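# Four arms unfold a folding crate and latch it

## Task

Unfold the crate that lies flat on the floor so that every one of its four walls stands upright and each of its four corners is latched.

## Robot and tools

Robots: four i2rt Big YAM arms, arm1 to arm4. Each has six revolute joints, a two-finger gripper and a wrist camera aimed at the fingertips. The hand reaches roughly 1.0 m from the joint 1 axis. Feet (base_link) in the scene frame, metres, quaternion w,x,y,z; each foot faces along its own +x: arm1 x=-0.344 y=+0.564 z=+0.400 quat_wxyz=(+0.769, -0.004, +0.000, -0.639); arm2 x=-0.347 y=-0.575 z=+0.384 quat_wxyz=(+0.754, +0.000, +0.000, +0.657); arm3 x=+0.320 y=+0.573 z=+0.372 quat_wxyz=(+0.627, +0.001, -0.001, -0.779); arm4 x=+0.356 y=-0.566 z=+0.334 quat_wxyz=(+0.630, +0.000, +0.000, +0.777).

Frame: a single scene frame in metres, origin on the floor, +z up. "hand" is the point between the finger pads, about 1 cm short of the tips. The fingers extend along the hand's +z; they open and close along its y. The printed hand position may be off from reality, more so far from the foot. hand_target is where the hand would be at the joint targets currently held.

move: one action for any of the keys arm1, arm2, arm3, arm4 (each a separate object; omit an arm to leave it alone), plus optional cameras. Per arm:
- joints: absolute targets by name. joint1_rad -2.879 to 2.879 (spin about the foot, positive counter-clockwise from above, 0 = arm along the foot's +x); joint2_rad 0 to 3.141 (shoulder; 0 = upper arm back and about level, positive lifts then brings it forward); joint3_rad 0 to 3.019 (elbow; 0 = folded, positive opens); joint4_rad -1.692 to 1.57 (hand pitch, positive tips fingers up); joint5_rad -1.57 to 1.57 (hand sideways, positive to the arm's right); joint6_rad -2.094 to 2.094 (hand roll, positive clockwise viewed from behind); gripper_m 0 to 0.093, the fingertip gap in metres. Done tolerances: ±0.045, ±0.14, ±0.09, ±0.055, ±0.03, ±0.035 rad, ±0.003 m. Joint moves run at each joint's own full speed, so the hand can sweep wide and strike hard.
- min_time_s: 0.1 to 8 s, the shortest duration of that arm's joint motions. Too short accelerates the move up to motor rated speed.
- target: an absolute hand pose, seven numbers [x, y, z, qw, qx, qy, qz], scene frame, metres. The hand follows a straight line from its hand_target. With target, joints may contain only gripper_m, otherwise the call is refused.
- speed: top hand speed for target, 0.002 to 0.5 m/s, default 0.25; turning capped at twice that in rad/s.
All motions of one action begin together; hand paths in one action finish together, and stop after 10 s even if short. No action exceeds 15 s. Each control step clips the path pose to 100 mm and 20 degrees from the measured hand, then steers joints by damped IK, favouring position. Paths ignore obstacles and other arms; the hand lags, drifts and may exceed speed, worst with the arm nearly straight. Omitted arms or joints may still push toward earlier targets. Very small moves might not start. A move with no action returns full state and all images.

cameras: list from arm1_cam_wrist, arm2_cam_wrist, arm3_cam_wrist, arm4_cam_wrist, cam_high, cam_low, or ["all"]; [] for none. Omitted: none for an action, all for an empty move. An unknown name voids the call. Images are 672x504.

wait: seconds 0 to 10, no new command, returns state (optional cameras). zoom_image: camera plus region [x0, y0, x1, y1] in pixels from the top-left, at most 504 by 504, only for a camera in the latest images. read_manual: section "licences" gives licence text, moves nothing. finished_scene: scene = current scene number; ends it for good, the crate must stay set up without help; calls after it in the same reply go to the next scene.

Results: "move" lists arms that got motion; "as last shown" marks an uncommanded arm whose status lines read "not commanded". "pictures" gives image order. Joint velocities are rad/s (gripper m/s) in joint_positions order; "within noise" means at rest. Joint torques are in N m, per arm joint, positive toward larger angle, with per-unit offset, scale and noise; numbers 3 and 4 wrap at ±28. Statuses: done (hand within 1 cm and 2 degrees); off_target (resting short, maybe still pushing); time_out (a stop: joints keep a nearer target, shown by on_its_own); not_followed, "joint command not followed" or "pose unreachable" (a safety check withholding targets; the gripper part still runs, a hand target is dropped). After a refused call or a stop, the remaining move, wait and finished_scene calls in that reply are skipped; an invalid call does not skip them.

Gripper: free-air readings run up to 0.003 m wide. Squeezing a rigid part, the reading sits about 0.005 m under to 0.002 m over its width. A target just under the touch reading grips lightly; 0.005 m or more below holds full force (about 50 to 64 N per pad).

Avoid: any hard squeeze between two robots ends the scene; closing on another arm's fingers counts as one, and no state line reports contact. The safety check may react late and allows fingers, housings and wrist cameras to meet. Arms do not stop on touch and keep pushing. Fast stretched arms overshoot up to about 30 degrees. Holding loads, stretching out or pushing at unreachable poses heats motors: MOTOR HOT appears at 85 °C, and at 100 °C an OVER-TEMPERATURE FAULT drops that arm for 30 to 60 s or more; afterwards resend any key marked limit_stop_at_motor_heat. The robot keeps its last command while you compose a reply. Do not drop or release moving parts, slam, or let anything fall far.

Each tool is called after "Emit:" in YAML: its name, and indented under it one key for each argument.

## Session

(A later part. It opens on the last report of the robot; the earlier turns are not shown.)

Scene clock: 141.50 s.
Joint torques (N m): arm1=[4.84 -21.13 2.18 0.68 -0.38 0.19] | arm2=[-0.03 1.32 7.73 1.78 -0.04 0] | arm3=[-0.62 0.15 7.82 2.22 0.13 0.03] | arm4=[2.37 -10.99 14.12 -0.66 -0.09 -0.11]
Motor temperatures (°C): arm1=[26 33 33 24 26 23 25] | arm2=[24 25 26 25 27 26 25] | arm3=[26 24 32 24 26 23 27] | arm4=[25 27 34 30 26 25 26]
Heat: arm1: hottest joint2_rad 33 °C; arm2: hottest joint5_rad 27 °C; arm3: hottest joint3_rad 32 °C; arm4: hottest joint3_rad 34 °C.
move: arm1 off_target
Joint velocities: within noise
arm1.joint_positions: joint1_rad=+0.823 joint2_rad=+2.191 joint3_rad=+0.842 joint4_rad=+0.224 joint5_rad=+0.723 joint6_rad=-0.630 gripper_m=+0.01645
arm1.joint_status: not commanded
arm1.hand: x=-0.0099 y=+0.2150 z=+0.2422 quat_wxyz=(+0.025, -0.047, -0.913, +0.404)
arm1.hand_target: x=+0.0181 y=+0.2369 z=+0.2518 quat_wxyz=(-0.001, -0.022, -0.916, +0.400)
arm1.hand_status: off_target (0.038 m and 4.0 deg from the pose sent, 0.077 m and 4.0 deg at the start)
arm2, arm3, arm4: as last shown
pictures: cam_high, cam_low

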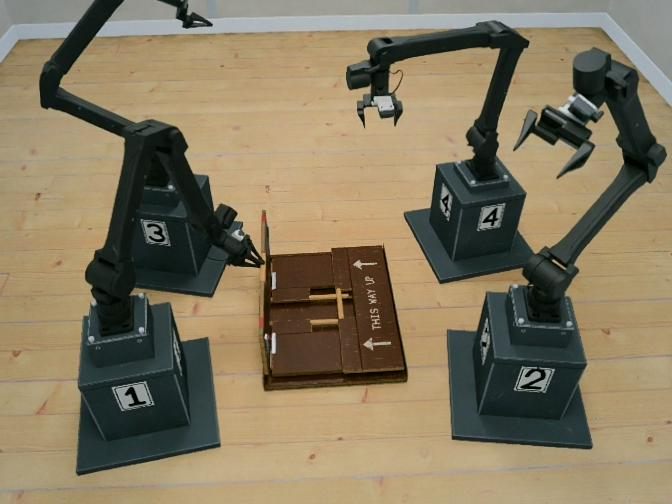

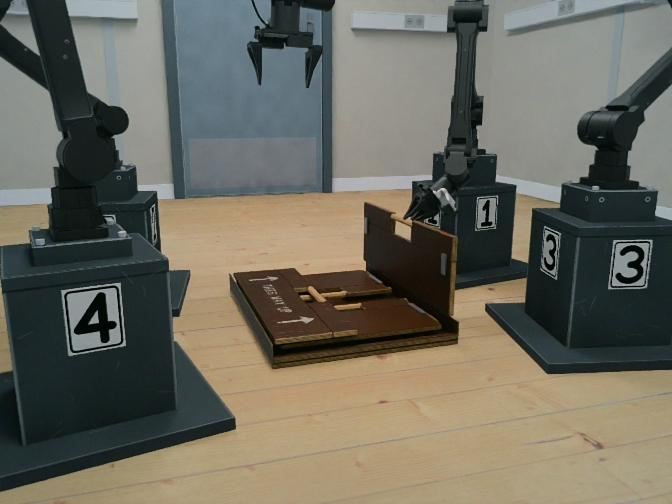

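Emit:
move:
  arm1: {"joints": {"gripper_m": 0.05}}

Emit:
wait:
  seconds: 1
  cameras: ["cam_high", "cam_low", "arm1_cam_wrist"]

Emit:
zoom_image:
  camera: "cam_high"
  region: [230, 190, 420, 400]

Scene clock: 146.03 s.
Joint torques (N m): arm1=[-0.91 -18.67 2.55 0.96 0.44 0.26] | arm2=[-0.03 1.32 7.75 1.81 -0.04 0] | arm3=[-1.08 -0.09 7.66 2.39 0.08 0.03] | arm4=[2.37 -10.99 14.12 -0.66 -0.09 -0.11]
Motor temperatures (°C): arm1=[26 33 33 24 26 23 25] | arm2=[24 25 26 25 27 26 25] | arm3=[26 24 32 24 26 23 27] | arm4=[25 27 34 30 26 25 26]
Heat: arm1: hottest joint2_rad 33 °C; arm2: hottest joint5_rad 27 °C; arm3: hottest joint3_rad 32 °C; arm4: hottest joint3_rad 34 °C.
move: arm1 done
Joint velocities: within noise
arm1.joint_positions: joint1_rad=+0.901 joint2_rad=+2.166 joint3_rad=+0.841 joint4_rad=+0.216 joint5_rad=+0.696 joint6_rad=-0.630 gripper_m=+0.04996
arm1.joint_status: all done
arm1.hand: x=+0.0235 y=+0.2426 z=+0.2491 quat_wxyz=(-0.004, -0.010, -0.917, +0.398)
arm1.hand_target: x=+0.0212 y=+0.2404 z=+0.2511 quat_wxyz=(-0.004, -0.017, -0.918, +0.397)
arm1.hand_status: not commanded
arm2, arm3, arm4: as last shown
pictures: none

Scene clock: 147.03 s.
Joint torques (N m): arm1=[-0.32 -18.32 2.36 0.95 0.43 0.19] | arm2=[-0.09 1.32 7.73 1.8 -0.04 0] | arm3=[-0.32 -0.32 7.66 2.35 0.13 0.03] | arm4=[2.37 -10.99 14.13 -0.66 -0.09 -0.11]
Motor temperatures (°C): arm1=[26 33 33 24 26 23 25] | arm2=[24 25 26 25 27 26 25] | arm3=[26 24 32 24 26 23 27] | arm4=[25 27 34 30 26 25 26]
Heat: arm1: hottest joint2_rad 33 °C; arm2: hottest joint5_rad 27 °C; arm3: hottest joint3_rad 32 °C; arm4: hottest joint3_rad 34 °C.
Joint velocities: within noise
arm1.joint_positions: joint1_rad=+0.902 joint2_rad=+2.166 joint3_rad=+0.841 joint4_rad=+0.216 joint5_rad=+0.696 joint6_rad=-0.630 gripper_m=+0.04996
arm1.joint_status: all done
arm1.hand: x=+0.0240 y=+0.2432 z=+0.2491 quat_wxyz=(-0.005, -0.010, -0.917, +0.398)
arm1.hand_target: x=+0.0217 y=+0.2410 z=+0.2511 quat_wxyz=(-0.004, -0.017, -0.918, +0.397)
arm1.hand_status: not commanded
arm2.joint_positions: joint1_rad=+0.742 joint2_rad=+0.634 joint3_rad=+1.438 joint4_rad=-1.211 joint5_rad=-0.133 joint6_rad=-0.320 gripper_m=+0.09396
arm2.joint_status: not commanded
arm2.hand: x=-0.5072 y=-0.3840 z=+0.9710 quat_wxyz=(-0.284, +0.802, -0.229, -0.472)
arm2.hand_target: x=-0.5054 y=-0.3866 z=+0.9837 quat_wxyz=(-0.292, +0.795, -0.226, -0.481)
arm2.hand_status: not commanded
arm3.joint_positions: joint1_rad=+0.368 joint2_rad=+0.623 joint3_rad=+1.401 joint4_rad=-1.238 joint5_rad=-0.070 joint6_rad=+0.635 gripper_m=+0.09396
arm3.joint_status: not commanded
arm3.hand: x=+0.3681 y=+0.3300 z=+0.9365 quat_wxyz=(-0.499, -0.717, -0.455, +0.173)
arm3.hand_target: x=+0.3677 y=+0.3328 z=+0.9459 quat_wxyz=(-0.507, -0.712, -0.452, +0.176)
arm3.hand_status: not commanded
arm4.joint_positions: joint1_rad=+0.054 joint2_rad=+1.441 joint3_rad=+1.443 joint4_rad=-1.618 joint5_rad=-0.006 joint6_rad=-1.263 gripper_m=+0.09396
arm4.joint_status: not commanded
arm4.hand: x=+0.2491 y=-0.1696 z=+0.6023 quat_wxyz=(+0.023, +0.999, -0.023, +0.003)
arm4.hand_target: x=+0.2434 y=-0.1597 z=+0.6182 quat_wxyz=(+0.006, +1.000, -0.010, +0.000)
arm4.hand_status: not commanded
wait: 1.00 s; at rest by 0.27 s
pictures: arm1_cam_wrist, cam_high, cam_low

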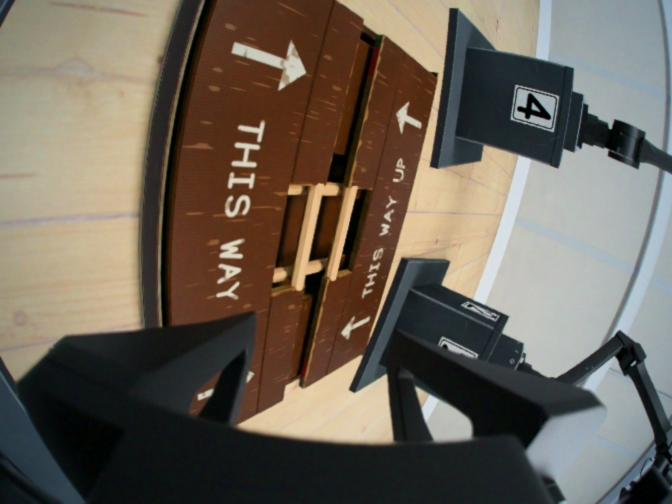

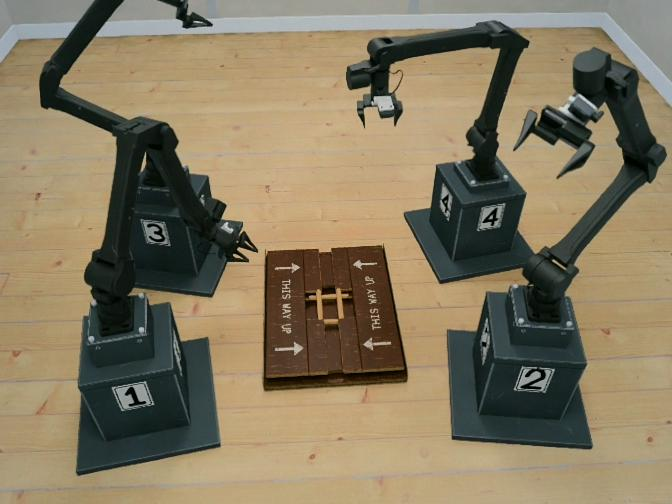

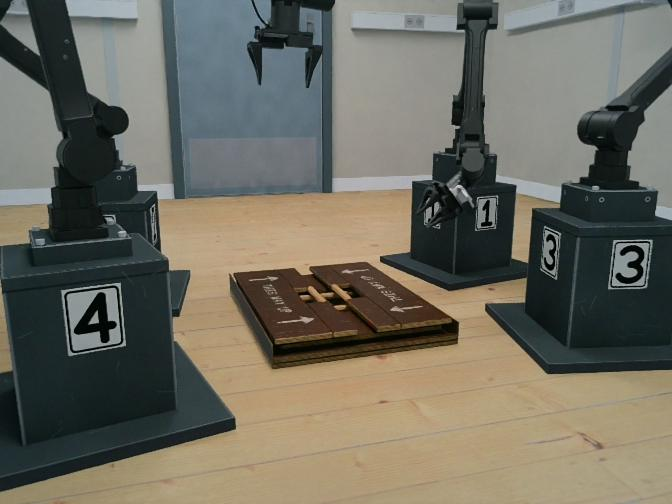

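Scaled by 2.400 from the camera's image (finer frame: 960x720).

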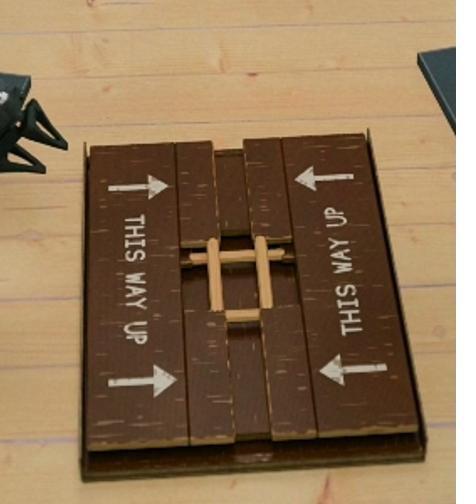

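Emit:
move:
  arm1: {"target": [-0.0193, 0.0161, 0.14, 0.0136, 0.0349, 0.9994, -0.0175], "speed": 0.25, "joints": {"gripper_m": 0.048}}
  cameras: ["arm1_cam_wrist"]

Scene clock: 170.33 s.
Joint torques (N m): arm1=[-0.09 -23.88 8.29 0.23 0.04 -0.05] | arm2=[-0.15 1.26 7.75 1.8 -0.04 0] | arm3=[-0.85 0.44 7.71 2.26 0.12 0.04] | arm4=[2.32 -10.99 14.12 -0.66 -0.09 -0.11]
Motor temperatures (°C): arm1=[26 32 31 24 26 23 25] | arm2=[24 25 26 25 27 26 25] | arm3=[26 24 33 24 26 23 27] | arm4=[25 27 35 30 26 25 26]
Heat: arm1: hottest joint2_rad 32 °C; arm2: hottest joint5_rad 27 °C; arm3: hottest joint3_rad 33 °C; arm4: hottest joint3_rad 35 °C.
move: arm1 off_target
Joint velocities: within noise
arm1.joint_positions: joint1_rad=+0.352 joint2_rad=+2.556 joint3_rad=+1.661 joint4_rad=-0.650 joint5_rad=-0.015 joint6_rad=-0.947 gripper_m=+0.04806
arm1.joint_status: all done
arm1.hand: x=-0.0268 y=+0.0307 z=+0.1386 quat_wxyz=(-0.010, -0.043, -0.999, +0.010)
arm1.hand_target: x=-0.0178 y=+0.0190 z=+0.1392 quat_wxyz=(-0.016, -0.035, -0.999, +0.017)
arm1.hand_status: off_target (0.016 m and 1.4 deg from the pose sent, 0.256 m and 45.0 deg at the start)
arm2, arm3, arm4: as last shown

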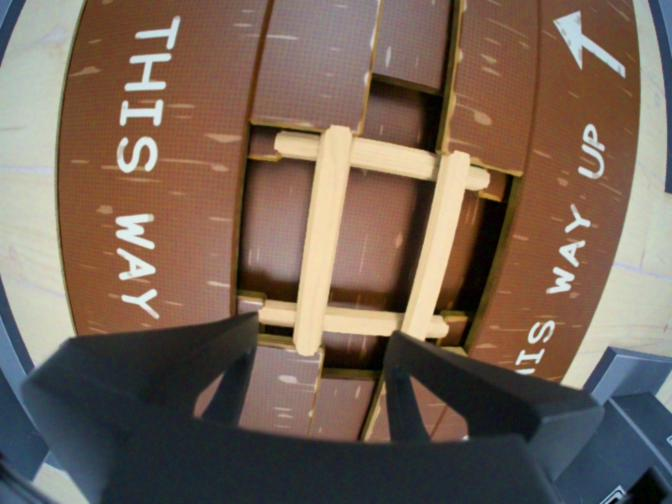

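Emit:
move:
  arm1: {"target": [-0.0193, 0.0155, 0.0505, 0.0136, 0.0349, 0.9994, -0.0175], "speed": 0.15}

Emit:
move:
  arm1: {"joints": {"gripper_m": 0.01}}

Emit:
move:
  arm1: {"target": [-0.019, 0.042, 0.16, 0.0100, 0.0327, 0.9886, -0.1479], "speed": 0.15}
  cameras: ["arm1_cam_wrist", "cam_low"]

Scene clock: 174.40 s.
Joint torques (N m): arm1=[-0.09 -26.52 7.06 0.91 0.18 -0.07] | arm2=[-0.03 1.26 7.73 1.81 -0.04 0] | arm3=[-0.44 0.09 7.73 2.41 0.09 0.03] | arm4=[2.37 -10.99 14.12 -0.66 -0.09 -0.11]
Motor temperatures (°C): arm1=[26 33 32 24 26 23 25] | arm2=[24 25 26 25 27 26 25] | arm3=[26 24 33 24 26 23 27] | arm4=[25 27 35 30 26 25 26]
Heat: arm1: hottest joint2_rad 33 °C; arm2: hottest joint5_rad 27 °C; arm3: hottest joint3_rad 33 °C; arm4: hottest joint3_rad 35 °C.
move: arm1 off_target
Joint velocities: within noise
arm1.joint_positions: joint1_rad=+0.352 joint2_rad=+2.765 joint3_rad=+1.796 joint4_rad=-0.600 joint5_rad=-0.013 joint6_rad=-0.949 gripper_m=+0.04806
arm1.joint_status: not commanded
arm1.hand: x=-0.0297 y=+0.0338 z=+0.0453 quat_wxyz=(-0.003, -0.043, -0.999, +0.001)
arm1.hand_target: x=-0.0200 y=+0.0168 z=+0.0510 quat_wxyz=(-0.013, -0.035, -0.999, +0.017)
arm1.hand_status: off_target (0.022 m and 2.4 deg from the pose sent, 0.090 m and 1.4 deg at the start)
arm2, arm3, arm4: as last shown
pictures: none

Scene clock: 175.10 s.
Joint torques (N m): arm1=[-0.62 -25.88 6.83 0.59 -0.03 -0.02] | arm2=[-0.03 1.32 7.75 1.81 -0.04 0] | arm3=[-0.73 -0.09 7.77 2.22 0.16 0.04] | arm4=[2.32 -11.05 14.12 -0.68 -0.09 -0.11]
Motor temperatures (°C): arm1=[26 33 32 24 26 23 25] | arm2=[24 25 26 25 27 26 25] | arm3=[26 24 33 24 26 23 27] | arm4=[25 27 35 30 26 25 26]
Heat: arm1: hottest joint2_rad 33 °C; arm2: hottest joint5_rad 27 °C; arm3: hottest joint3_rad 33 °C; arm4: hottest joint3_rad 35 °C.
move: arm1 off_target
Joint velocities: within noise
arm1.joint_positions: joint1_rad=+0.352 joint2_rad=+2.765 joint3_rad=+1.799 joint4_rad=-0.591 joint5_rad=-0.010 joint6_rad=-0.952 gripper_m=+0.01739
arm1.joint_status: gripper_m off_target (ended at +0.01741, target +0.01000)
arm1.hand: x=-0.0282 y=+0.0300 z=+0.0460 quat_wxyz=(-0.006, -0.041, -0.999, +0.007)
arm1.hand_target: x=-0.0195 y=+0.0163 z=+0.0511 quat_wxyz=(-0.014, -0.036, -0.999, +0.018)
arm1.hand_status: not commanded
arm2, arm3, arm4: as last shown
pictures: none

Scene clock: 176.63 s.
Joint torques (N m): arm1=[0.62 -27.81 3.71 0.84 0.23 0.14] | arm2=[-0.15 1.32 7.73 1.78 -0.04 0] | arm3=[-0.67 0.03 7.76 2.35 0.09 0.04] | arm4=[2.32 -11.05 14.12 -0.66 -0.09 -0.11]
Motor temperatures (°C): arm1=[26 33 31 24 26 23 25] | arm2=[24 25 26 25 27 26 25] | arm3=[26 24 33 24 26 23 27] | arm4=[25 27 35 30 26 25 26]
Heat: arm1: hottest joint2_rad 33 °C; arm2: hottest joint5_rad 27 °C; arm3: hottest joint3_rad 33 °C; arm4: hottest joint3_rad 35 °C.
move: arm1 off_target
Joint velocities: within noise
arm1.joint_positions: joint1_rad=+0.409 joint2_rad=+2.485 joint3_rad=+1.424 joint4_rad=-0.287 joint5_rad=+0.145 joint6_rad=-0.920 gripper_m=+0.01728
arm1.joint_status: not commanded
arm1.hand: x=-0.0294 y=+0.0480 z=+0.1351 quat_wxyz=(-0.003, -0.036, -0.990, +0.135)
arm1.hand_target: x=-0.0171 y=+0.0413 z=+0.1592 quat_wxyz=(-0.014, -0.037, -0.988, +0.148)
arm1.hand_status: off_target (0.028 m and 1.8 deg from the pose sent, 0.115 m and 16.3 deg at the start)
arm2, arm3, arm4: as last shown

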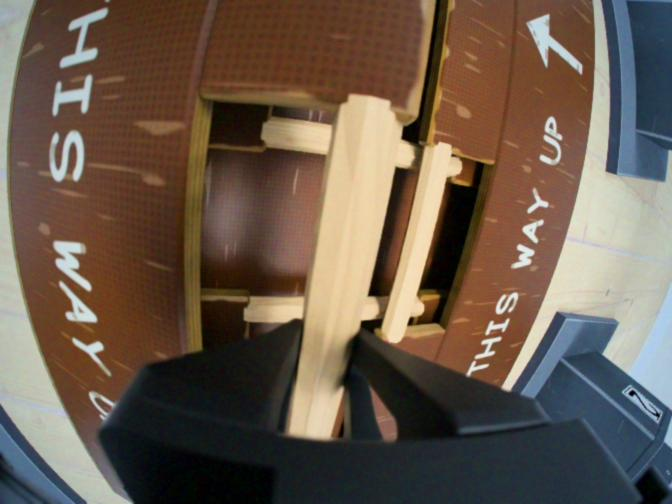

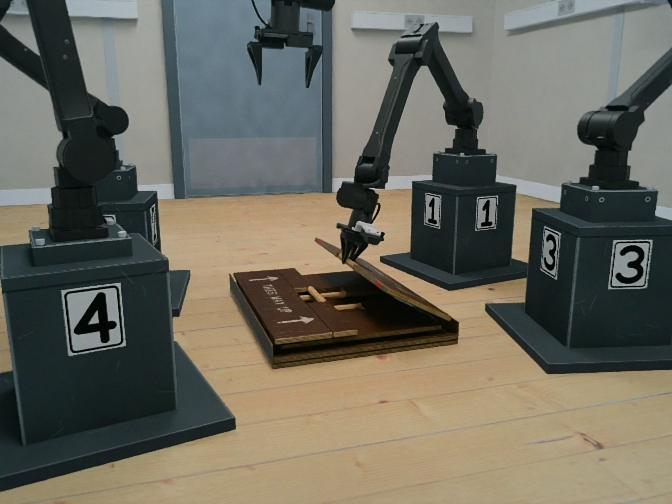

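Emit:
move:
  arm1: {"target": [-0.014, 0.108, 0.235, 0.0064, 0.0299, 0.9610, -0.2756], "speed": 0.15}

Emit:
move:
  arm1: {"target": [-0.010, 0.187, 0.252, 0.0026, 0.0266, 0.9169, -0.3987], "speed": 0.13}
  arm4: {"target": [0.06, -0.06, 0.36, 0, 1, 0, 0], "speed": 0.2, "joints": {"gripper_m": 0.05}}
  cameras: ["arm4_cam_wrist", "cam_low", "cam_high"]

Scene clock: 183.07 s.
Joint torques (N m): arm1=[1.44 -25.23 3.08 1.25 0.58 0.1] | arm2=[-0.09 1.32 7.73 1.83 -0.04 0] | arm3=[-0.44 -0.26 7.79 2.36 0.15 0.03] | arm4=[2.37 -10.99 14.13 -0.68 -0.09 -0.11]
Motor temperatures (°C): arm1=[26 33 31 24 26 23 25] | arm2=[24 25 26 25 27 26 25] | arm3=[26 24 33 24 26 23 27] | arm4=[25 27 35 30 26 25 26]
Heat: arm1: hottest joint2_rad 33 °C; arm2: hottest joint5_rad 27 °C; arm3: hottest joint3_rad 33 °C; arm4: hottest joint3_rad 35 °C.
move: arm1 off_target
Joint velocities: within noise
arm1.joint_positions: joint1_rad=+0.531 joint2_rad=+2.257 joint3_rad=+1.075 joint4_rad=-0.008 joint5_rad=+0.354 joint6_rad=-0.848 gripper_m=+0.01679
arm1.joint_status: not commanded
arm1.hand: x=-0.0316 y=+0.1103 z=+0.2077 quat_wxyz=(+0.010, -0.036, -0.966, +0.257)
arm1.hand_target: x=-0.0194 y=+0.1054 z=+0.2335 quat_wxyz=(-0.003, -0.032, -0.961, +0.273)
arm1.hand_status: off_target (0.033 m and 2.9 deg from the pose sent, 0.118 m and 16.5 deg at the start)
arm2, arm3, arm4: as last shown
pictures: none

Scene clock: 185.60 s.
Joint torques (N m): arm1=[2.9 -21.71 1.44 1.77 0.22 0.11] | arm2=[-0.09 1.32 7.75 1.81 -0.04 0] | arm3=[-0.32 0.15 7.83 2.37 0.13 0.03] | arm4=[1.79 -18.02 12.37 0.08 -0.08 0.29]
Motor temperatures (°C): arm1=[26 33 31 24 26 23 25] | arm2=[24 25 26 25 27 26 25] | arm3=[26 24 33 24 26 23 27] | arm4=[25 27 35 30 26 25 26]
Heat: arm1: hottest joint2_rad 33 °C; arm2: hottest joint5_rad 27 °C; arm3: hottest joint3_rad 33 °C; arm4: hottest joint3_rad 35 °C.
move: arm1 off_target; arm4 off_target
Joint velocities: within noise
arm1.joint_positions: joint1_rad=+0.706 joint2_rad=+2.214 joint3_rad=+0.847 joint4_rad=+0.316 joint5_rad=+0.647 joint6_rad=-0.765 gripper_m=+0.01679
arm1.joint_status: not commanded
arm1.hand: x=-0.0332 y=+0.1758 z=+0.2343 quat_wxyz=(+0.023, -0.042, -0.918, +0.394)
arm1.hand_target: x=-0.0122 y=+0.1835 z=+0.2521 quat_wxyz=(+0.001, -0.028, -0.915, +0.402)
arm1.hand_status: off_target (0.031 m and 3.4 deg from the pose sent, 0.091 m and 17.3 deg at the start)
arm2, arm3: as last shown
arm4.joint_positions: joint1_rad=+0.321 joint2_rad=+1.990 joint3_rad=+1.492 joint4_rad=-1.108 joint5_rad=+0.003 joint6_rad=-1.061 gripper_m=+0.05007
arm4.joint_status: all done
arm4.hand: x=+0.0718 y=-0.0779 z=+0.3529 quat_wxyz=(+0.014, +1.000, +0.009, +0.010)
arm4.hand_target: x=+0.0618 y=-0.0620 z=+0.3590 quat_wxyz=(-0.002, +1.000, +0.001, +0.002)
arm4.hand_status: off_target (0.023 m and 2.3 deg from the pose sent, 0.326 m and 3.7 deg at the start)
pictures: arm4_cam_wrist, cam_high, cam_low

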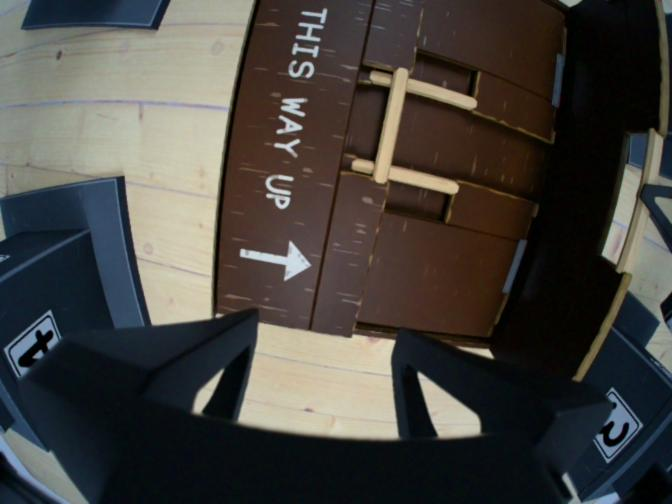

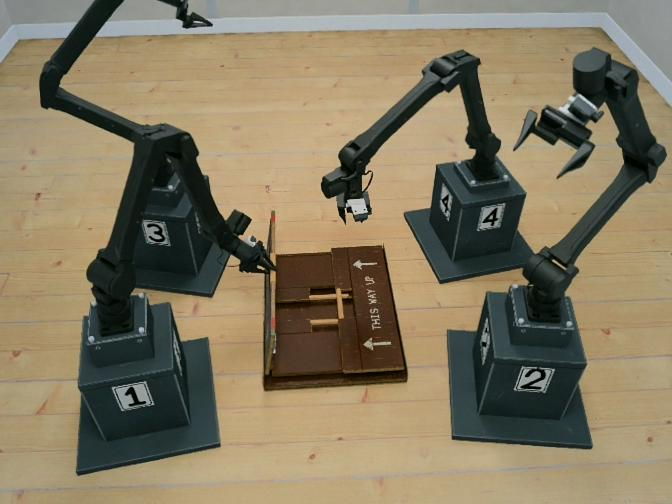

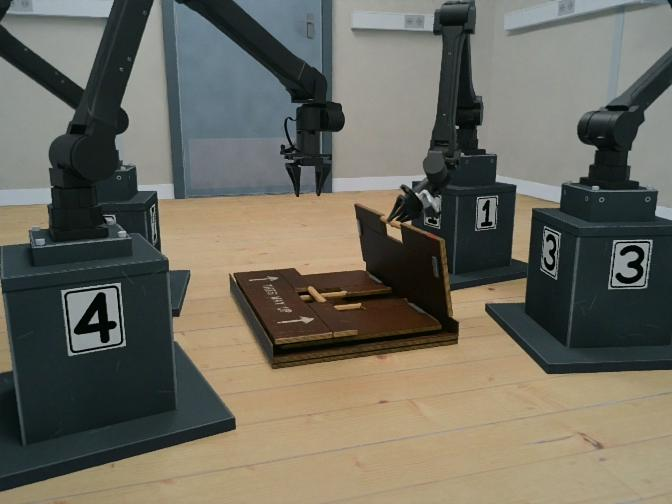

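Emit:
zoom_image:
  camera: "arm4_cam_wrist"
  region: [320, 0, 672, 380]

Scaled by 1.326 from the camera's image (finer frame: 960x720).

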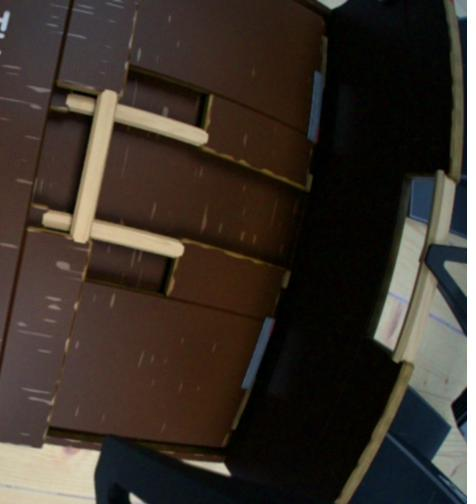

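Emit:
move:
  arm1: {"target": [-0.008, 0.243, 0.258, 0.0026, 0.0266, 0.9169, -0.3987], "speed": 0.08}
  arm4: {"target": [-0.022, -0.004, 0.137, -0.0139, 1, 0, -0.0101], "speed": 0.2}
  cameras: ["arm4_cam_wrist", "cam_high", "arm1_cam_wrist"]

Scene clock: 194.43 s.
Joint torques (N m): arm1=[6.65 -22.65 -0.06 0.57 0.24 0.34] | arm2=[-0.09 1.32 7.75 1.81 -0.04 0] | arm3=[-0.56 0.26 7.72 2.3 0.12 0.04] | arm4=[2.14 -23.12 10.8 -0.09 -0.22 0.29]
Motor temperatures (°C): arm1=[26 33 31 24 26 23 25] | arm2=[24 25 26 25 27 26 25] | arm3=[26 24 33 24 26 23 27] | arm4=[25 27 35 30 26 25 26]
Heat: arm1: hottest joint2_rad 33 °C; arm2: hottest joint5_rad 27 °C; arm3: hottest joint3_rad 33 °C; arm4: hottest joint3_rad 35 °C.
move: arm1 off_target; arm4 off_target
Joint velocities: within noise
arm1.joint_positions: joint1_rad=+0.777 joint2_rad=+2.186 joint3_rad=+0.790 joint4_rad=+0.298 joint5_rad=+0.689 joint6_rad=-0.674 gripper_m=+0.01691
arm1.joint_status: not commanded
arm1.hand: x=-0.0340 y=+0.2107 z=+0.2390 quat_wxyz=(+0.023, -0.048, -0.916, +0.398)
arm1.hand_target: x=-0.0085 y=+0.2406 z=+0.2555 quat_wxyz=(-0.003, -0.022, -0.917, +0.398)
arm1.hand_status: off_target (0.046 m and 3.8 deg from the pose sent, 0.076 m and 3.4 deg at the start)
arm2, arm3: as last shown
arm4.joint_positions: joint1_rad=+0.382 joint2_rad=+2.513 joint3_rad=+1.807 joint4_rad=-0.850 joint5_rad=+0.000 joint6_rad=-1.007 gripper_m=+0.05007
arm4.joint_status: not commanded
arm4.hand: x=-0.0121 y=-0.0158 z=+0.1366 quat_wxyz=(-0.006, +1.000, +0.013, -0.004)
arm4.hand_target: x=-0.0226 y=-0.0073 z=+0.1362 quat_wxyz=(-0.014, +1.000, +0.007, -0.010)
arm4.hand_status: off_target (0.015 m and 1.9 deg from the pose sent, 0.247 m and 4.1 deg at the start)
pictures: arm1_cam_wrist, arm4_cam_wrist, cam_high

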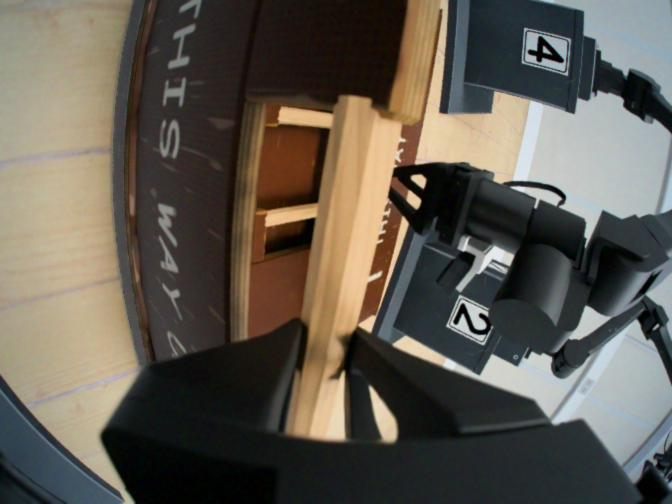

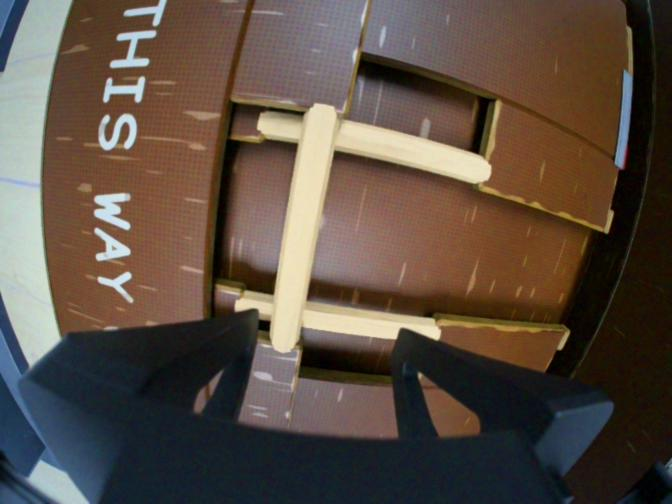

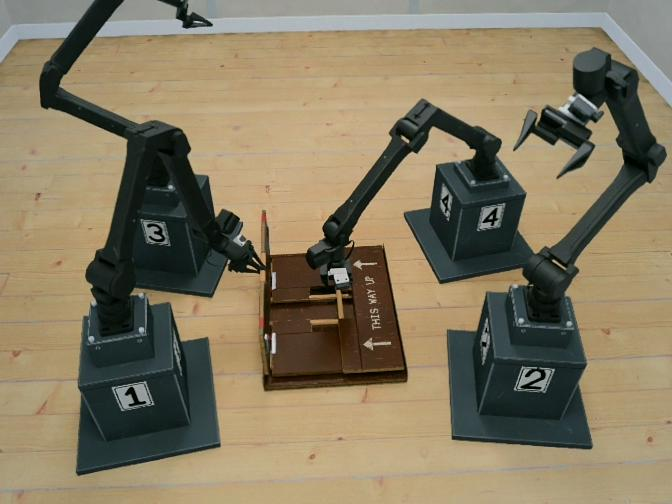

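Emit:
move:
  arm4: {"target": [-0.022, -0.0173, 0.07, -0.0139, 1, 0, -0.0101], "speed": 0.15}
  cameras: ["arm4_cam_wrist", "cam_low"]

Emit:
zoom_image:
  camera: "arm4_cam_wrist"
  region: [180, 160, 480, 460]

Emit:
zoom_image:
  camera: "cam_low"
  region: [260, 200, 420, 340]

Scene clock: 199.50 s.
Joint torques (N m): arm1=[7.3 -22.71 0.03 0.51 0.28 0.37] | arm2=[-0.09 1.32 7.73 1.8 -0.04 0] | arm3=[-0.38 -0.15 7.84 2.28 0.1 0] | arm4=[2.67 -22.65 9.91 0.24 -0.19 0.29]
Motor temperatures (°C): arm1=[26 33 30 24 26 23 25] | arm2=[24 25 26 25 27 26 25] | arm3=[26 24 33 24 26 23 27] | arm4=[25 28 35 30 26 25 26]
Heat: arm1: hottest joint2_rad 33 °C; arm2: hottest joint5_rad 27 °C; arm3: hottest joint3_rad 33 °C; arm4: hottest joint3_rad 35 °C.
move: arm4 off_target
Joint velocities: within noise
arm1: as last shown
arm2.joint_positions: joint1_rad=+0.742 joint2_rad=+0.634 joint3_rad=+1.438 joint4_rad=-1.211 joint5_rad=-0.133 joint6_rad=-0.320 gripper_m=+0.09396
arm2.joint_status: not commanded
arm2.hand: x=-0.5072 y=-0.3840 z=+0.9710 quat_wxyz=(-0.284, +0.802, -0.229, -0.472)
arm2.hand_target: x=-0.5054 y=-0.3866 z=+0.9837 quat_wxyz=(-0.292, +0.795, -0.226, -0.481)
arm2.hand_status: not commanded
arm3.joint_positions: joint1_rad=+0.368 joint2_rad=+0.623 joint3_rad=+1.401 joint4_rad=-1.238 joint5_rad=-0.070 joint6_rad=+0.635 gripper_m=+0.09396
arm3.joint_status: not commanded
arm3.hand: x=+0.3681 y=+0.3300 z=+0.9365 quat_wxyz=(-0.499, -0.717, -0.455, +0.173)
arm3.hand_target: x=+0.3677 y=+0.3328 z=+0.9459 quat_wxyz=(-0.507, -0.712, -0.452, +0.176)
arm3.hand_status: not commanded
arm4.joint_positions: joint1_rad=+0.390 joint2_rad=+2.622 joint3_rad=+1.819 joint4_rad=-0.761 joint5_rad=+0.000 joint6_rad=-0.986 gripper_m=+0.05007
arm4.joint_status: not commanded
arm4.hand: x=-0.0102 y=-0.0278 z=+0.0711 quat_wxyz=(-0.003, +1.000, +0.006, -0.002)
arm4.hand_target: x=-0.0230 y=-0.0186 z=+0.0715 quat_wxyz=(-0.015, +1.000, +0.001, -0.011)
arm4.hand_status: off_target (0.016 m and 1.7 deg from the pose sent, 0.067 m and 1.9 deg at the start)

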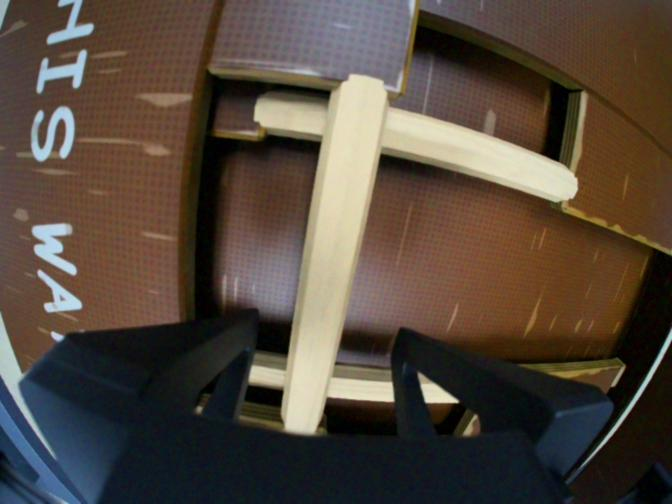

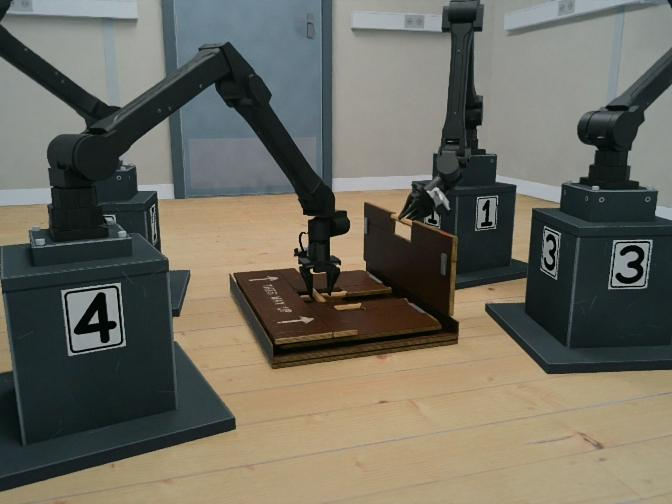

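Scaled by 1.680 from the camera's image (finer frame: 960x720).

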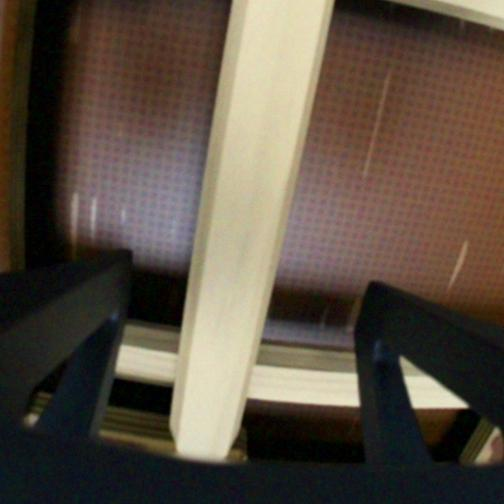

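Scaled by 3.150 from the camera's image (finer frame: 960x720).

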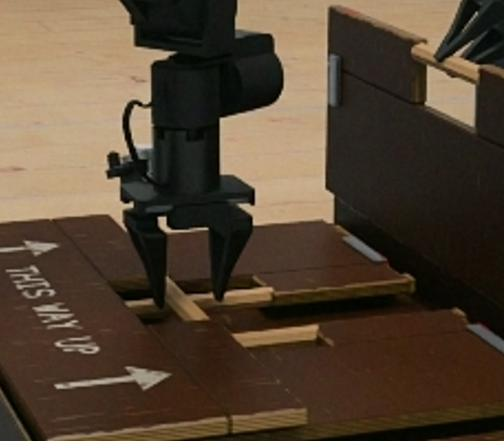

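Emit:
move:
  arm4: {"target": [-0.022, -0.0173, 0.056, -0.0139, 1, 0, -0.0101], "speed": 0.12}

Emit:
move:
  arm4: {"joints": {"gripper_m": 0.01}}

Emit:
move:
  arm4: {"target": [-0.022, -0.043, 0.172, -0.1443, 0.9896, 0.0013, -0.01], "speed": 0.15}
  cameras: ["arm4_cam_wrist", "cam_low"]

Scene clock: 206.27 s.
Joint torques (N m): arm1=[6.24 -22.07 -0.13 0.55 0.26 0.33] | arm2=[-0.09 1.26 7.73 1.81 -0.04 0] | arm3=[-0.26 -0.15 7.72 2.29 0.11 0.03] | arm4=[2.2 -21.3 10.13 0.29 -0.18 0.29]
Motor temperatures (°C): arm1=[26 33 30 24 26 23 25] | arm2=[24 25 26 25 27 26 25] | arm3=[26 24 33 24 26 23 27] | arm4=[25 28 34 30 26 25 26]
Heat: arm1: hottest joint2_rad 33 °C; arm2: hottest joint5_rad 27 °C; arm3: hottest joint3_rad 33 °C; arm4: hottest joint3_rad 34 °C.
move: arm4 off_target
Joint velocities: within noise
arm1, arm2, arm3: as last shown
arm4.joint_positions: joint1_rad=+0.382 joint2_rad=+2.638 joint3_rad=+1.834 joint4_rad=-0.749 joint5_rad=+0.000 joint6_rad=-0.986 gripper_m=+0.05007
arm4.joint_status: not commanded
arm4.hand: x=-0.0088 y=-0.0209 z=+0.0656 quat_wxyz=(-0.008, +1.000, +0.002, -0.005)
arm4.hand_target: x=-0.0169 y=-0.0158 z=+0.0552 quat_wxyz=(-0.013, +1.000, -0.004, -0.010)
arm4.hand_status: off_target (0.017 m and 0.9 deg from the pose sent, 0.022 m and 1.7 deg at the start)
pictures: none

Scene clock: 207.03 s.
Joint torques (N m): arm1=[6.48 -22.01 -0.09 0.62 0.27 0.29] | arm2=[-0.03 1.32 7.75 1.81 -0.04 0] | arm3=[-0.85 -0.21 7.68 2.3 0.1 0.03] | arm4=[2.08 -21.48 10.06 1.32 -0.07 0.29]
Motor temperatures (°C): arm1=[26 33 30 24 26 23 25] | arm2=[24 25 26 25 27 26 25] | arm3=[26 24 33 24 26 23 27] | arm4=[25 29 34 30 26 25 26]
Heat: arm1: hottest joint2_rad 33 °C; arm2: hottest joint5_rad 27 °C; arm3: hottest joint3_rad 33 °C; arm4: hottest joint3_rad 34 °C.
move: arm4 off_target
Joint velocities: within noise
arm1.joint_positions: joint1_rad=+0.778 joint2_rad=+2.186 joint3_rad=+0.788 joint4_rad=+0.298 joint5_rad=+0.691 joint6_rad=-0.673 gripper_m=+0.01691
arm1.joint_status: not commanded
arm1.hand: x=-0.0343 y=+0.2116 z=+0.2389 quat_wxyz=(+0.023, -0.048, -0.916, +0.398)
arm1.hand_target: x=-0.0096 y=+0.2406 z=+0.2554 quat_wxyz=(-0.002, -0.022, -0.917, +0.398)
arm1.hand_status: not commanded
arm2, arm3: as last shown
arm4.joint_positions: joint1_rad=+0.389 joint2_rad=+2.639 joint3_rad=+1.834 joint4_rad=-0.773 joint5_rad=-0.011 joint6_rad=-0.981 gripper_m=+0.01614
arm4.joint_status: gripper_m off_target (ended at +0.01617, target +0.01000)
arm4.hand: x=-0.0099 y=-0.0297 z=+0.0646 quat_wxyz=(+0.006, +1.000, +0.003, -0.002)
arm4.hand_target: x=-0.0207 y=-0.0181 z=+0.0554 quat_wxyz=(-0.012, +1.000, -0.004, -0.013)
arm4.hand_status: not commanded
pictures: none

Scene clock: 208.53 s.
Joint torques (N m): arm1=[6.53 -22.53 -0.18 0.61 0.25 0.31] | arm2=[-0.09 1.32 7.73 1.81 -0.04 0] | arm3=[-0.67 -0.21 7.66 2.43 0.13 0.04] | arm4=[2.37 -25.05 6.68 0.12 -0.02 0.29]
Motor temperatures (°C): arm1=[26 33 30 24 26 23 25] | arm2=[24 25 26 25 27 26 25] | arm3=[26 24 33 24 26 23 27] | arm4=[25 29 34 30 26 25 26]
Heat: arm1: hottest joint2_rad 33 °C; arm2: hottest joint5_rad 27 °C; arm3: hottest joint3_rad 33 °C; arm4: hottest joint3_rad 34 °C.
move: arm4 off_target
Joint velocities: within noise
arm1, arm2, arm3: as last shown
arm4.joint_positions: joint1_rad=+0.450 joint2_rad=+2.369 joint3_rad=+1.491 joint4_rad=-0.486 joint5_rad=+0.161 joint6_rad=-0.938 gripper_m=+0.01611
arm4.joint_status: not commanded
arm4.hand: x=-0.0095 y=-0.0467 z=+0.1460 quat_wxyz=(-0.130, +0.991, +0.004, +0.002)
arm4.hand_target: x=-0.0201 y=-0.0411 z=+0.1706 quat_wxyz=(-0.144, +0.990, -0.002, -0.010)
arm4.hand_status: off_target (0.029 m and 2.2 deg from the pose sent, 0.109 m and 17.3 deg at the start)

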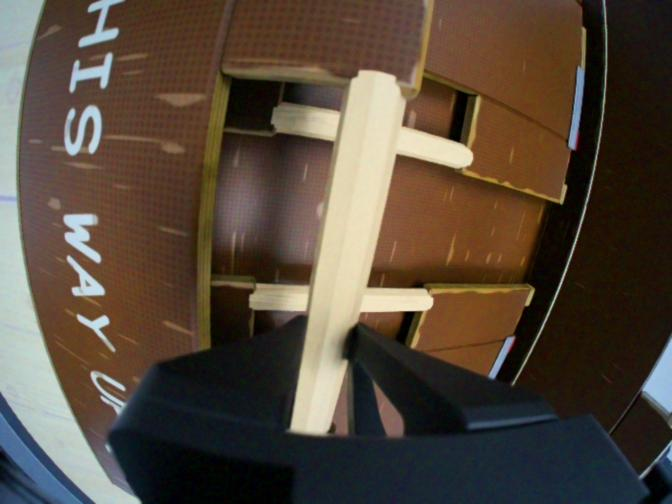

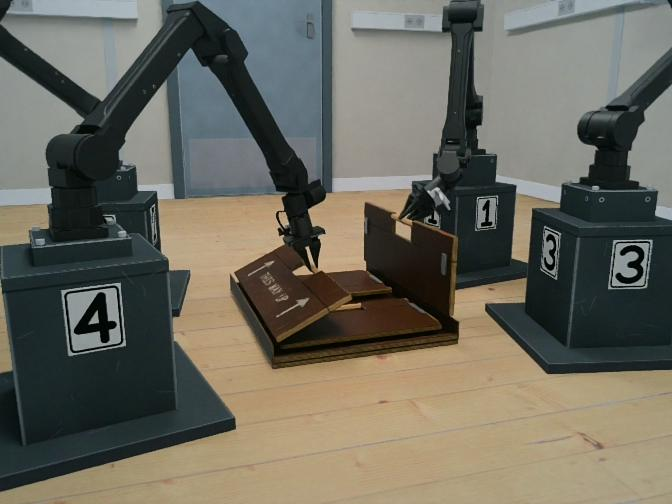

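Emit:
move:
  arm4: {"target": [-0.021, -0.107, 0.25, -0.2722, 0.9623, 0.0026, -0.0098], "speed": 0.15}

Emit:
move:
  arm4: {"target": [-0.02, -0.182, 0.268, -0.3955, 0.9186, 0.0039, -0.0093], "speed": 0.13}
  cameras: ["arm4_cam_wrist", "cam_low", "cam_high"]

Scene clock: 214.70 s.
Joint torques (N m): arm1=[6.3 -22.36 -0.23 0.5 0.27 0.32] | arm2=[-0.09 1.32 7.76 1.8 -0.04 0] | arm3=[-0.67 0.03 7.75 2.36 0.11 0.04] | arm4=[2.37 -22.18 6.41 0.96 0.23 0.21]
Motor temperatures (°C): arm1=[26 33 30 24 26 23 26] | arm2=[24 25 26 25 27 26 25] | arm3=[26 24 33 24 26 23 27] | arm4=[25 29 34 30 26 25 27]
Heat: arm1: hottest joint2_rad 33 °C; arm2: hottest joint5_rad 27 °C; arm3: hottest joint3_rad 33 °C; arm4: hottest joint3_rad 34 °C.
move: arm4 off_target
Joint velocities: within noise
arm1, arm2, arm3: as last shown
arm4.joint_positions: joint1_rad=+0.574 joint2_rad=+2.110 joint3_rad=+1.153 joint4_rad=-0.244 joint5_rad=+0.364 joint6_rad=-0.872 gripper_m=+0.01546
arm4.joint_status: not commanded
arm4.hand: x=-0.0087 y=-0.1106 z=+0.2223 quat_wxyz=(-0.254, +0.967, +0.007, +0.009)
arm4.hand_target: x=-0.0203 y=-0.1048 z=+0.2494 quat_wxyz=(-0.273, +0.962, +0.002, -0.009)
arm4.hand_status: off_target (0.031 m and 3.1 deg from the pose sent, 0.121 m and 16.7 deg at the start)
pictures: none

Scene clock: 216.27 s.
Joint torques (N m): arm1=[6.89 -22.83 0.02 0.4 0.27 0.29] | arm2=[-0.09 1.26 7.73 1.81 -0.04 0] | arm3=[-0.62 -0.21 7.72 2.17 0.11 0.04] | arm4=[2.61 -17.73 5.6 2 0.43 0.2]
Motor temperatures (°C): arm1=[26 33 30 24 26 23 26] | arm2=[24 25 26 25 27 26 25] | arm3=[26 24 33 24 26 23 27] | arm4=[25 29 34 30 26 25 27]
Heat: arm1: hottest joint2_rad 33 °C; arm2: hottest joint5_rad 27 °C; arm3: hottest joint3_rad 33 °C; arm4: hottest joint3_rad 34 °C.
move: arm4 off_target
Joint velocities: within noise
arm1, arm2, arm3: as last shown
arm4.joint_positions: joint1_rad=+0.744 joint2_rad=+2.001 joint3_rad=+0.895 joint4_rad=+0.041 joint5_rad=+0.620 joint6_rad=-0.808 gripper_m=+0.01394
arm4.joint_status: not commanded
arm4.hand: x=-0.0068 y=-0.1834 z=+0.2509 quat_wxyz=(-0.379, +0.925, +0.011, +0.013)
arm4.hand_target: x=-0.0194 y=-0.1807 z=+0.2681 quat_wxyz=(-0.396, +0.918, +0.005, -0.008)
arm4.hand_status: off_target (0.022 m and 3.3 deg from the pose sent, 0.086 m and 17.3 deg at the start)
pictures: arm4_cam_wrist, cam_high, cam_low

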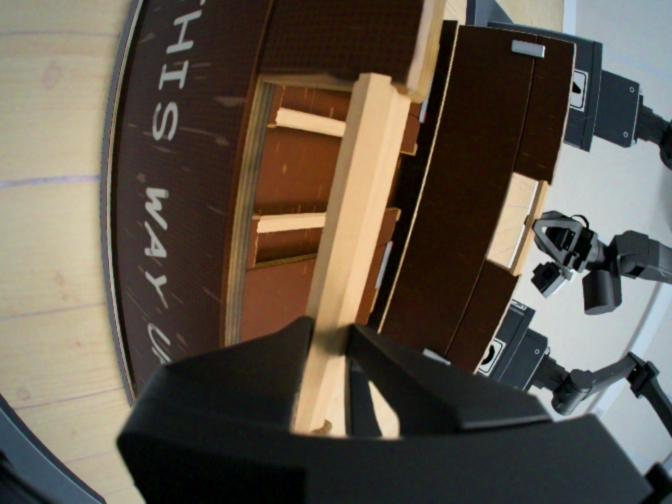

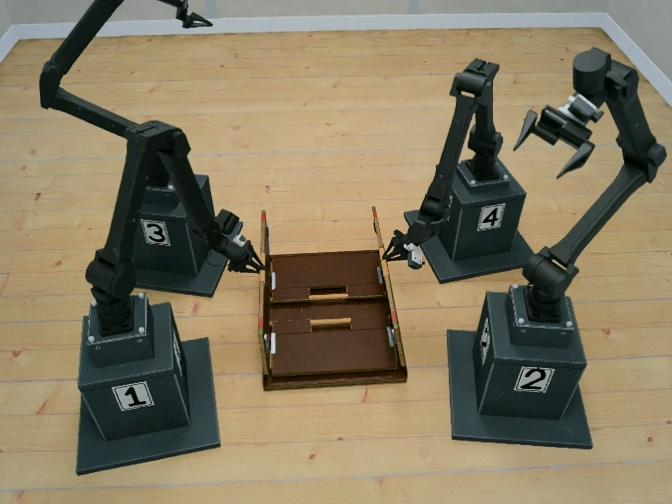

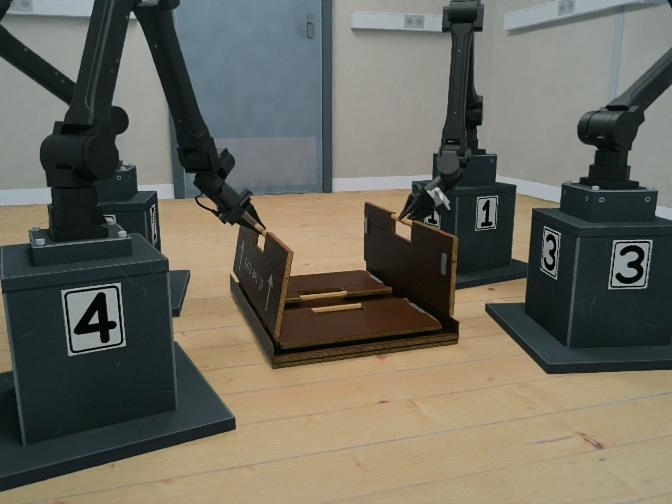

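Emit:
move:
  arm4: {"target": [-0.02, -0.242, 0.272, -0.3955, 0.9186, 0.0039, -0.0093], "speed": 0.08}
  arm3: {"target": [0.12, 0.03, 0.45, 0, 0.7071, 0.7071, 0], "speed": 0.3, "joints": {"gripper_m": 0.05}}
  cameras: ["arm4_cam_wrist", "arm3_cam_wrist", "cam_low", "cam_high"]

Emit:
zoom_image:
  camera: "cam_high"
  region: [230, 190, 430, 400]

Scene clock: 221.10 s.
Joint torques (N m): arm1=[6.24 -22.07 -0.03 0.4 0.27 0.35] | arm2=[-0.03 1.26 7.73 1.83 -0.04 0] | arm3=[-1.08 -16.56 10.1 -0.23 0.23 -0.03] | arm4=[5.6 -18.2 3.92 0.17 0.57 0.41]
Motor temperatures (°C): arm1=[26 33 30 24 26 23 26] | arm2=[24 25 27 25 27 26 25] | arm3=[26 24 33 24 26 23 27] | arm4=[25 29 33 30 26 25 27]
Heat: arm1: hottest joint2_rad 33 °C; arm2: hottest joint3_rad 27 °C; arm3: hottest joint3_rad 33 °C; arm4: hottest joint3_rad 33 °C.
move: arm3 off_target; arm4 off_target
Joint velocities: within noise
arm1, arm2: as last shown
arm3.joint_positions: joint1_rad=-0.132 joint2_rad=+1.929 joint3_rad=+1.532 joint4_rad=-1.207 joint5_rad=+0.003 joint6_rad=-0.338 gripper_m=+0.05012
arm3.joint_status: all done
arm3.hand: x=+0.1279 y=+0.0453 z=+0.4367 quat_wxyz=(+0.008, -0.710, -0.704, -0.015)
arm3.hand_target: x=+0.1177 y=+0.0334 z=+0.4470 quat_wxyz=(+0.004, -0.710, -0.704, -0.004)
arm3.hand_status: off_target (0.022 m and 2.0 deg from the pose sent, 0.623 m and 68.1 deg at the start)
arm4.joint_positions: joint1_rad=+0.823 joint2_rad=+1.964 joint3_rad=+0.834 joint4_rad=+0.031 joint5_rad=+0.674 joint6_rad=-0.706 gripper_m=+0.01254
arm4.joint_status: not commanded
arm4.hand: x=-0.0065 y=-0.2217 z=+0.2561 quat_wxyz=(-0.390, +0.921, -0.001, +0.009)
arm4.hand_target: x=-0.0203 y=-0.2403 z=+0.2715 quat_wxyz=(-0.396, +0.918, +0.008, -0.008)
arm4.hand_status: off_target (0.029 m and 2.2 deg from the pose sent, 0.064 m and 3.3 deg at the start)
pictures: arm3_cam_wrist, arm4_cam_wrist, cam_high, cam_low

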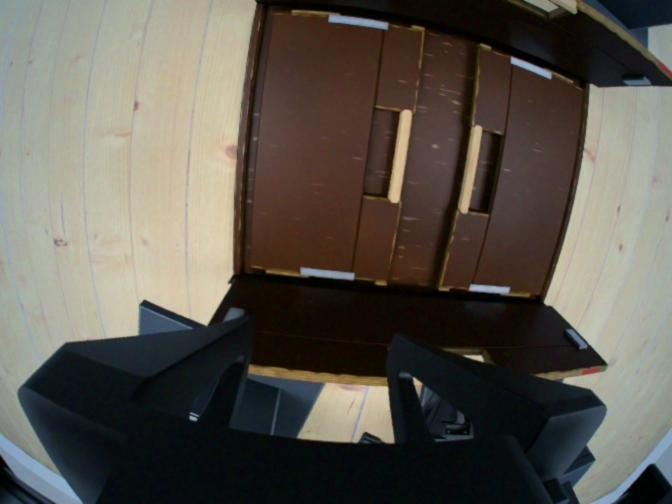

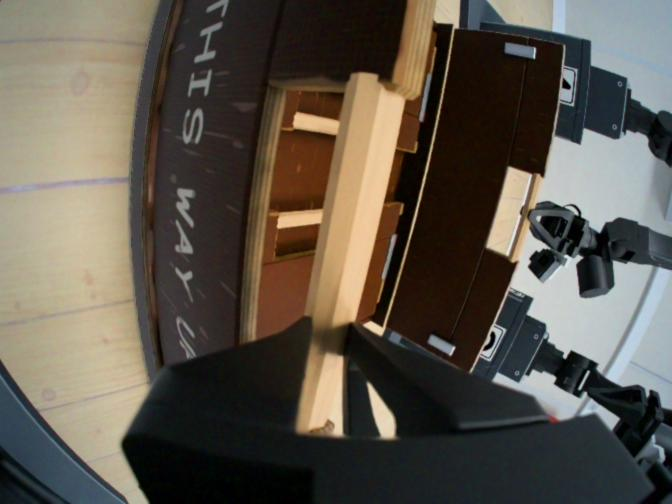

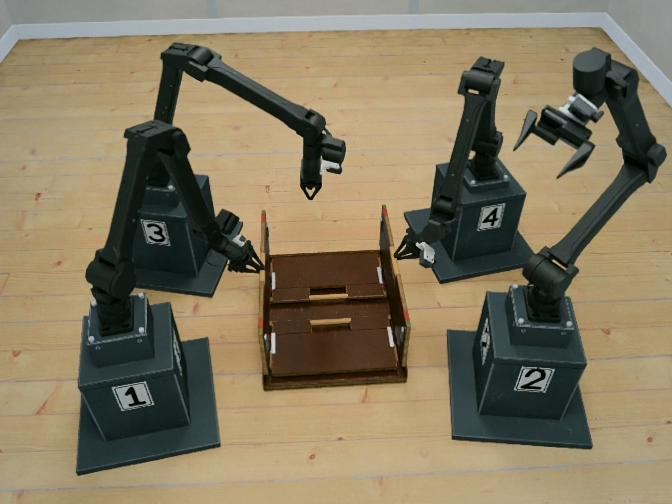

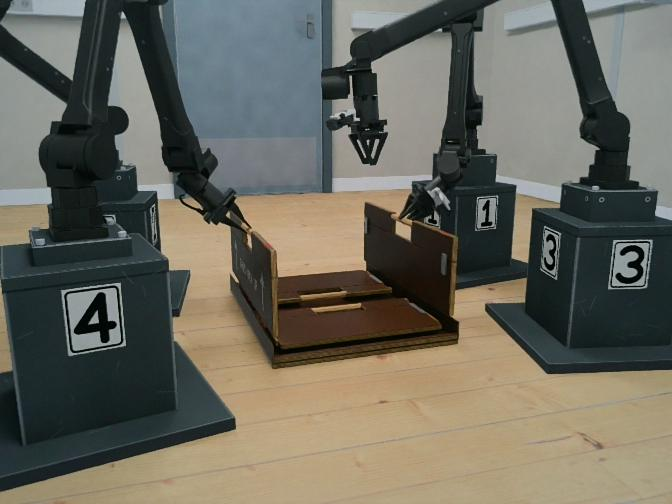

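Scaled by 2.400 from the camera's image (finer frame: 960x720).

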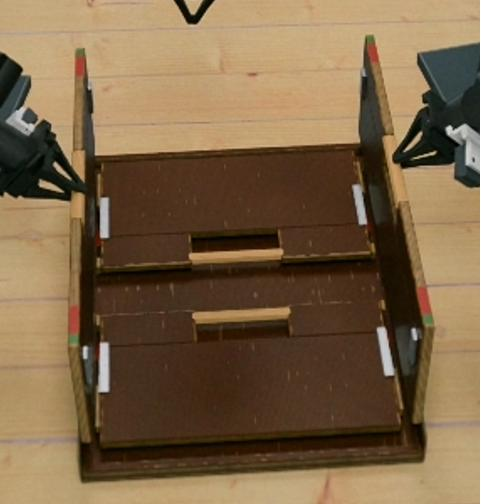

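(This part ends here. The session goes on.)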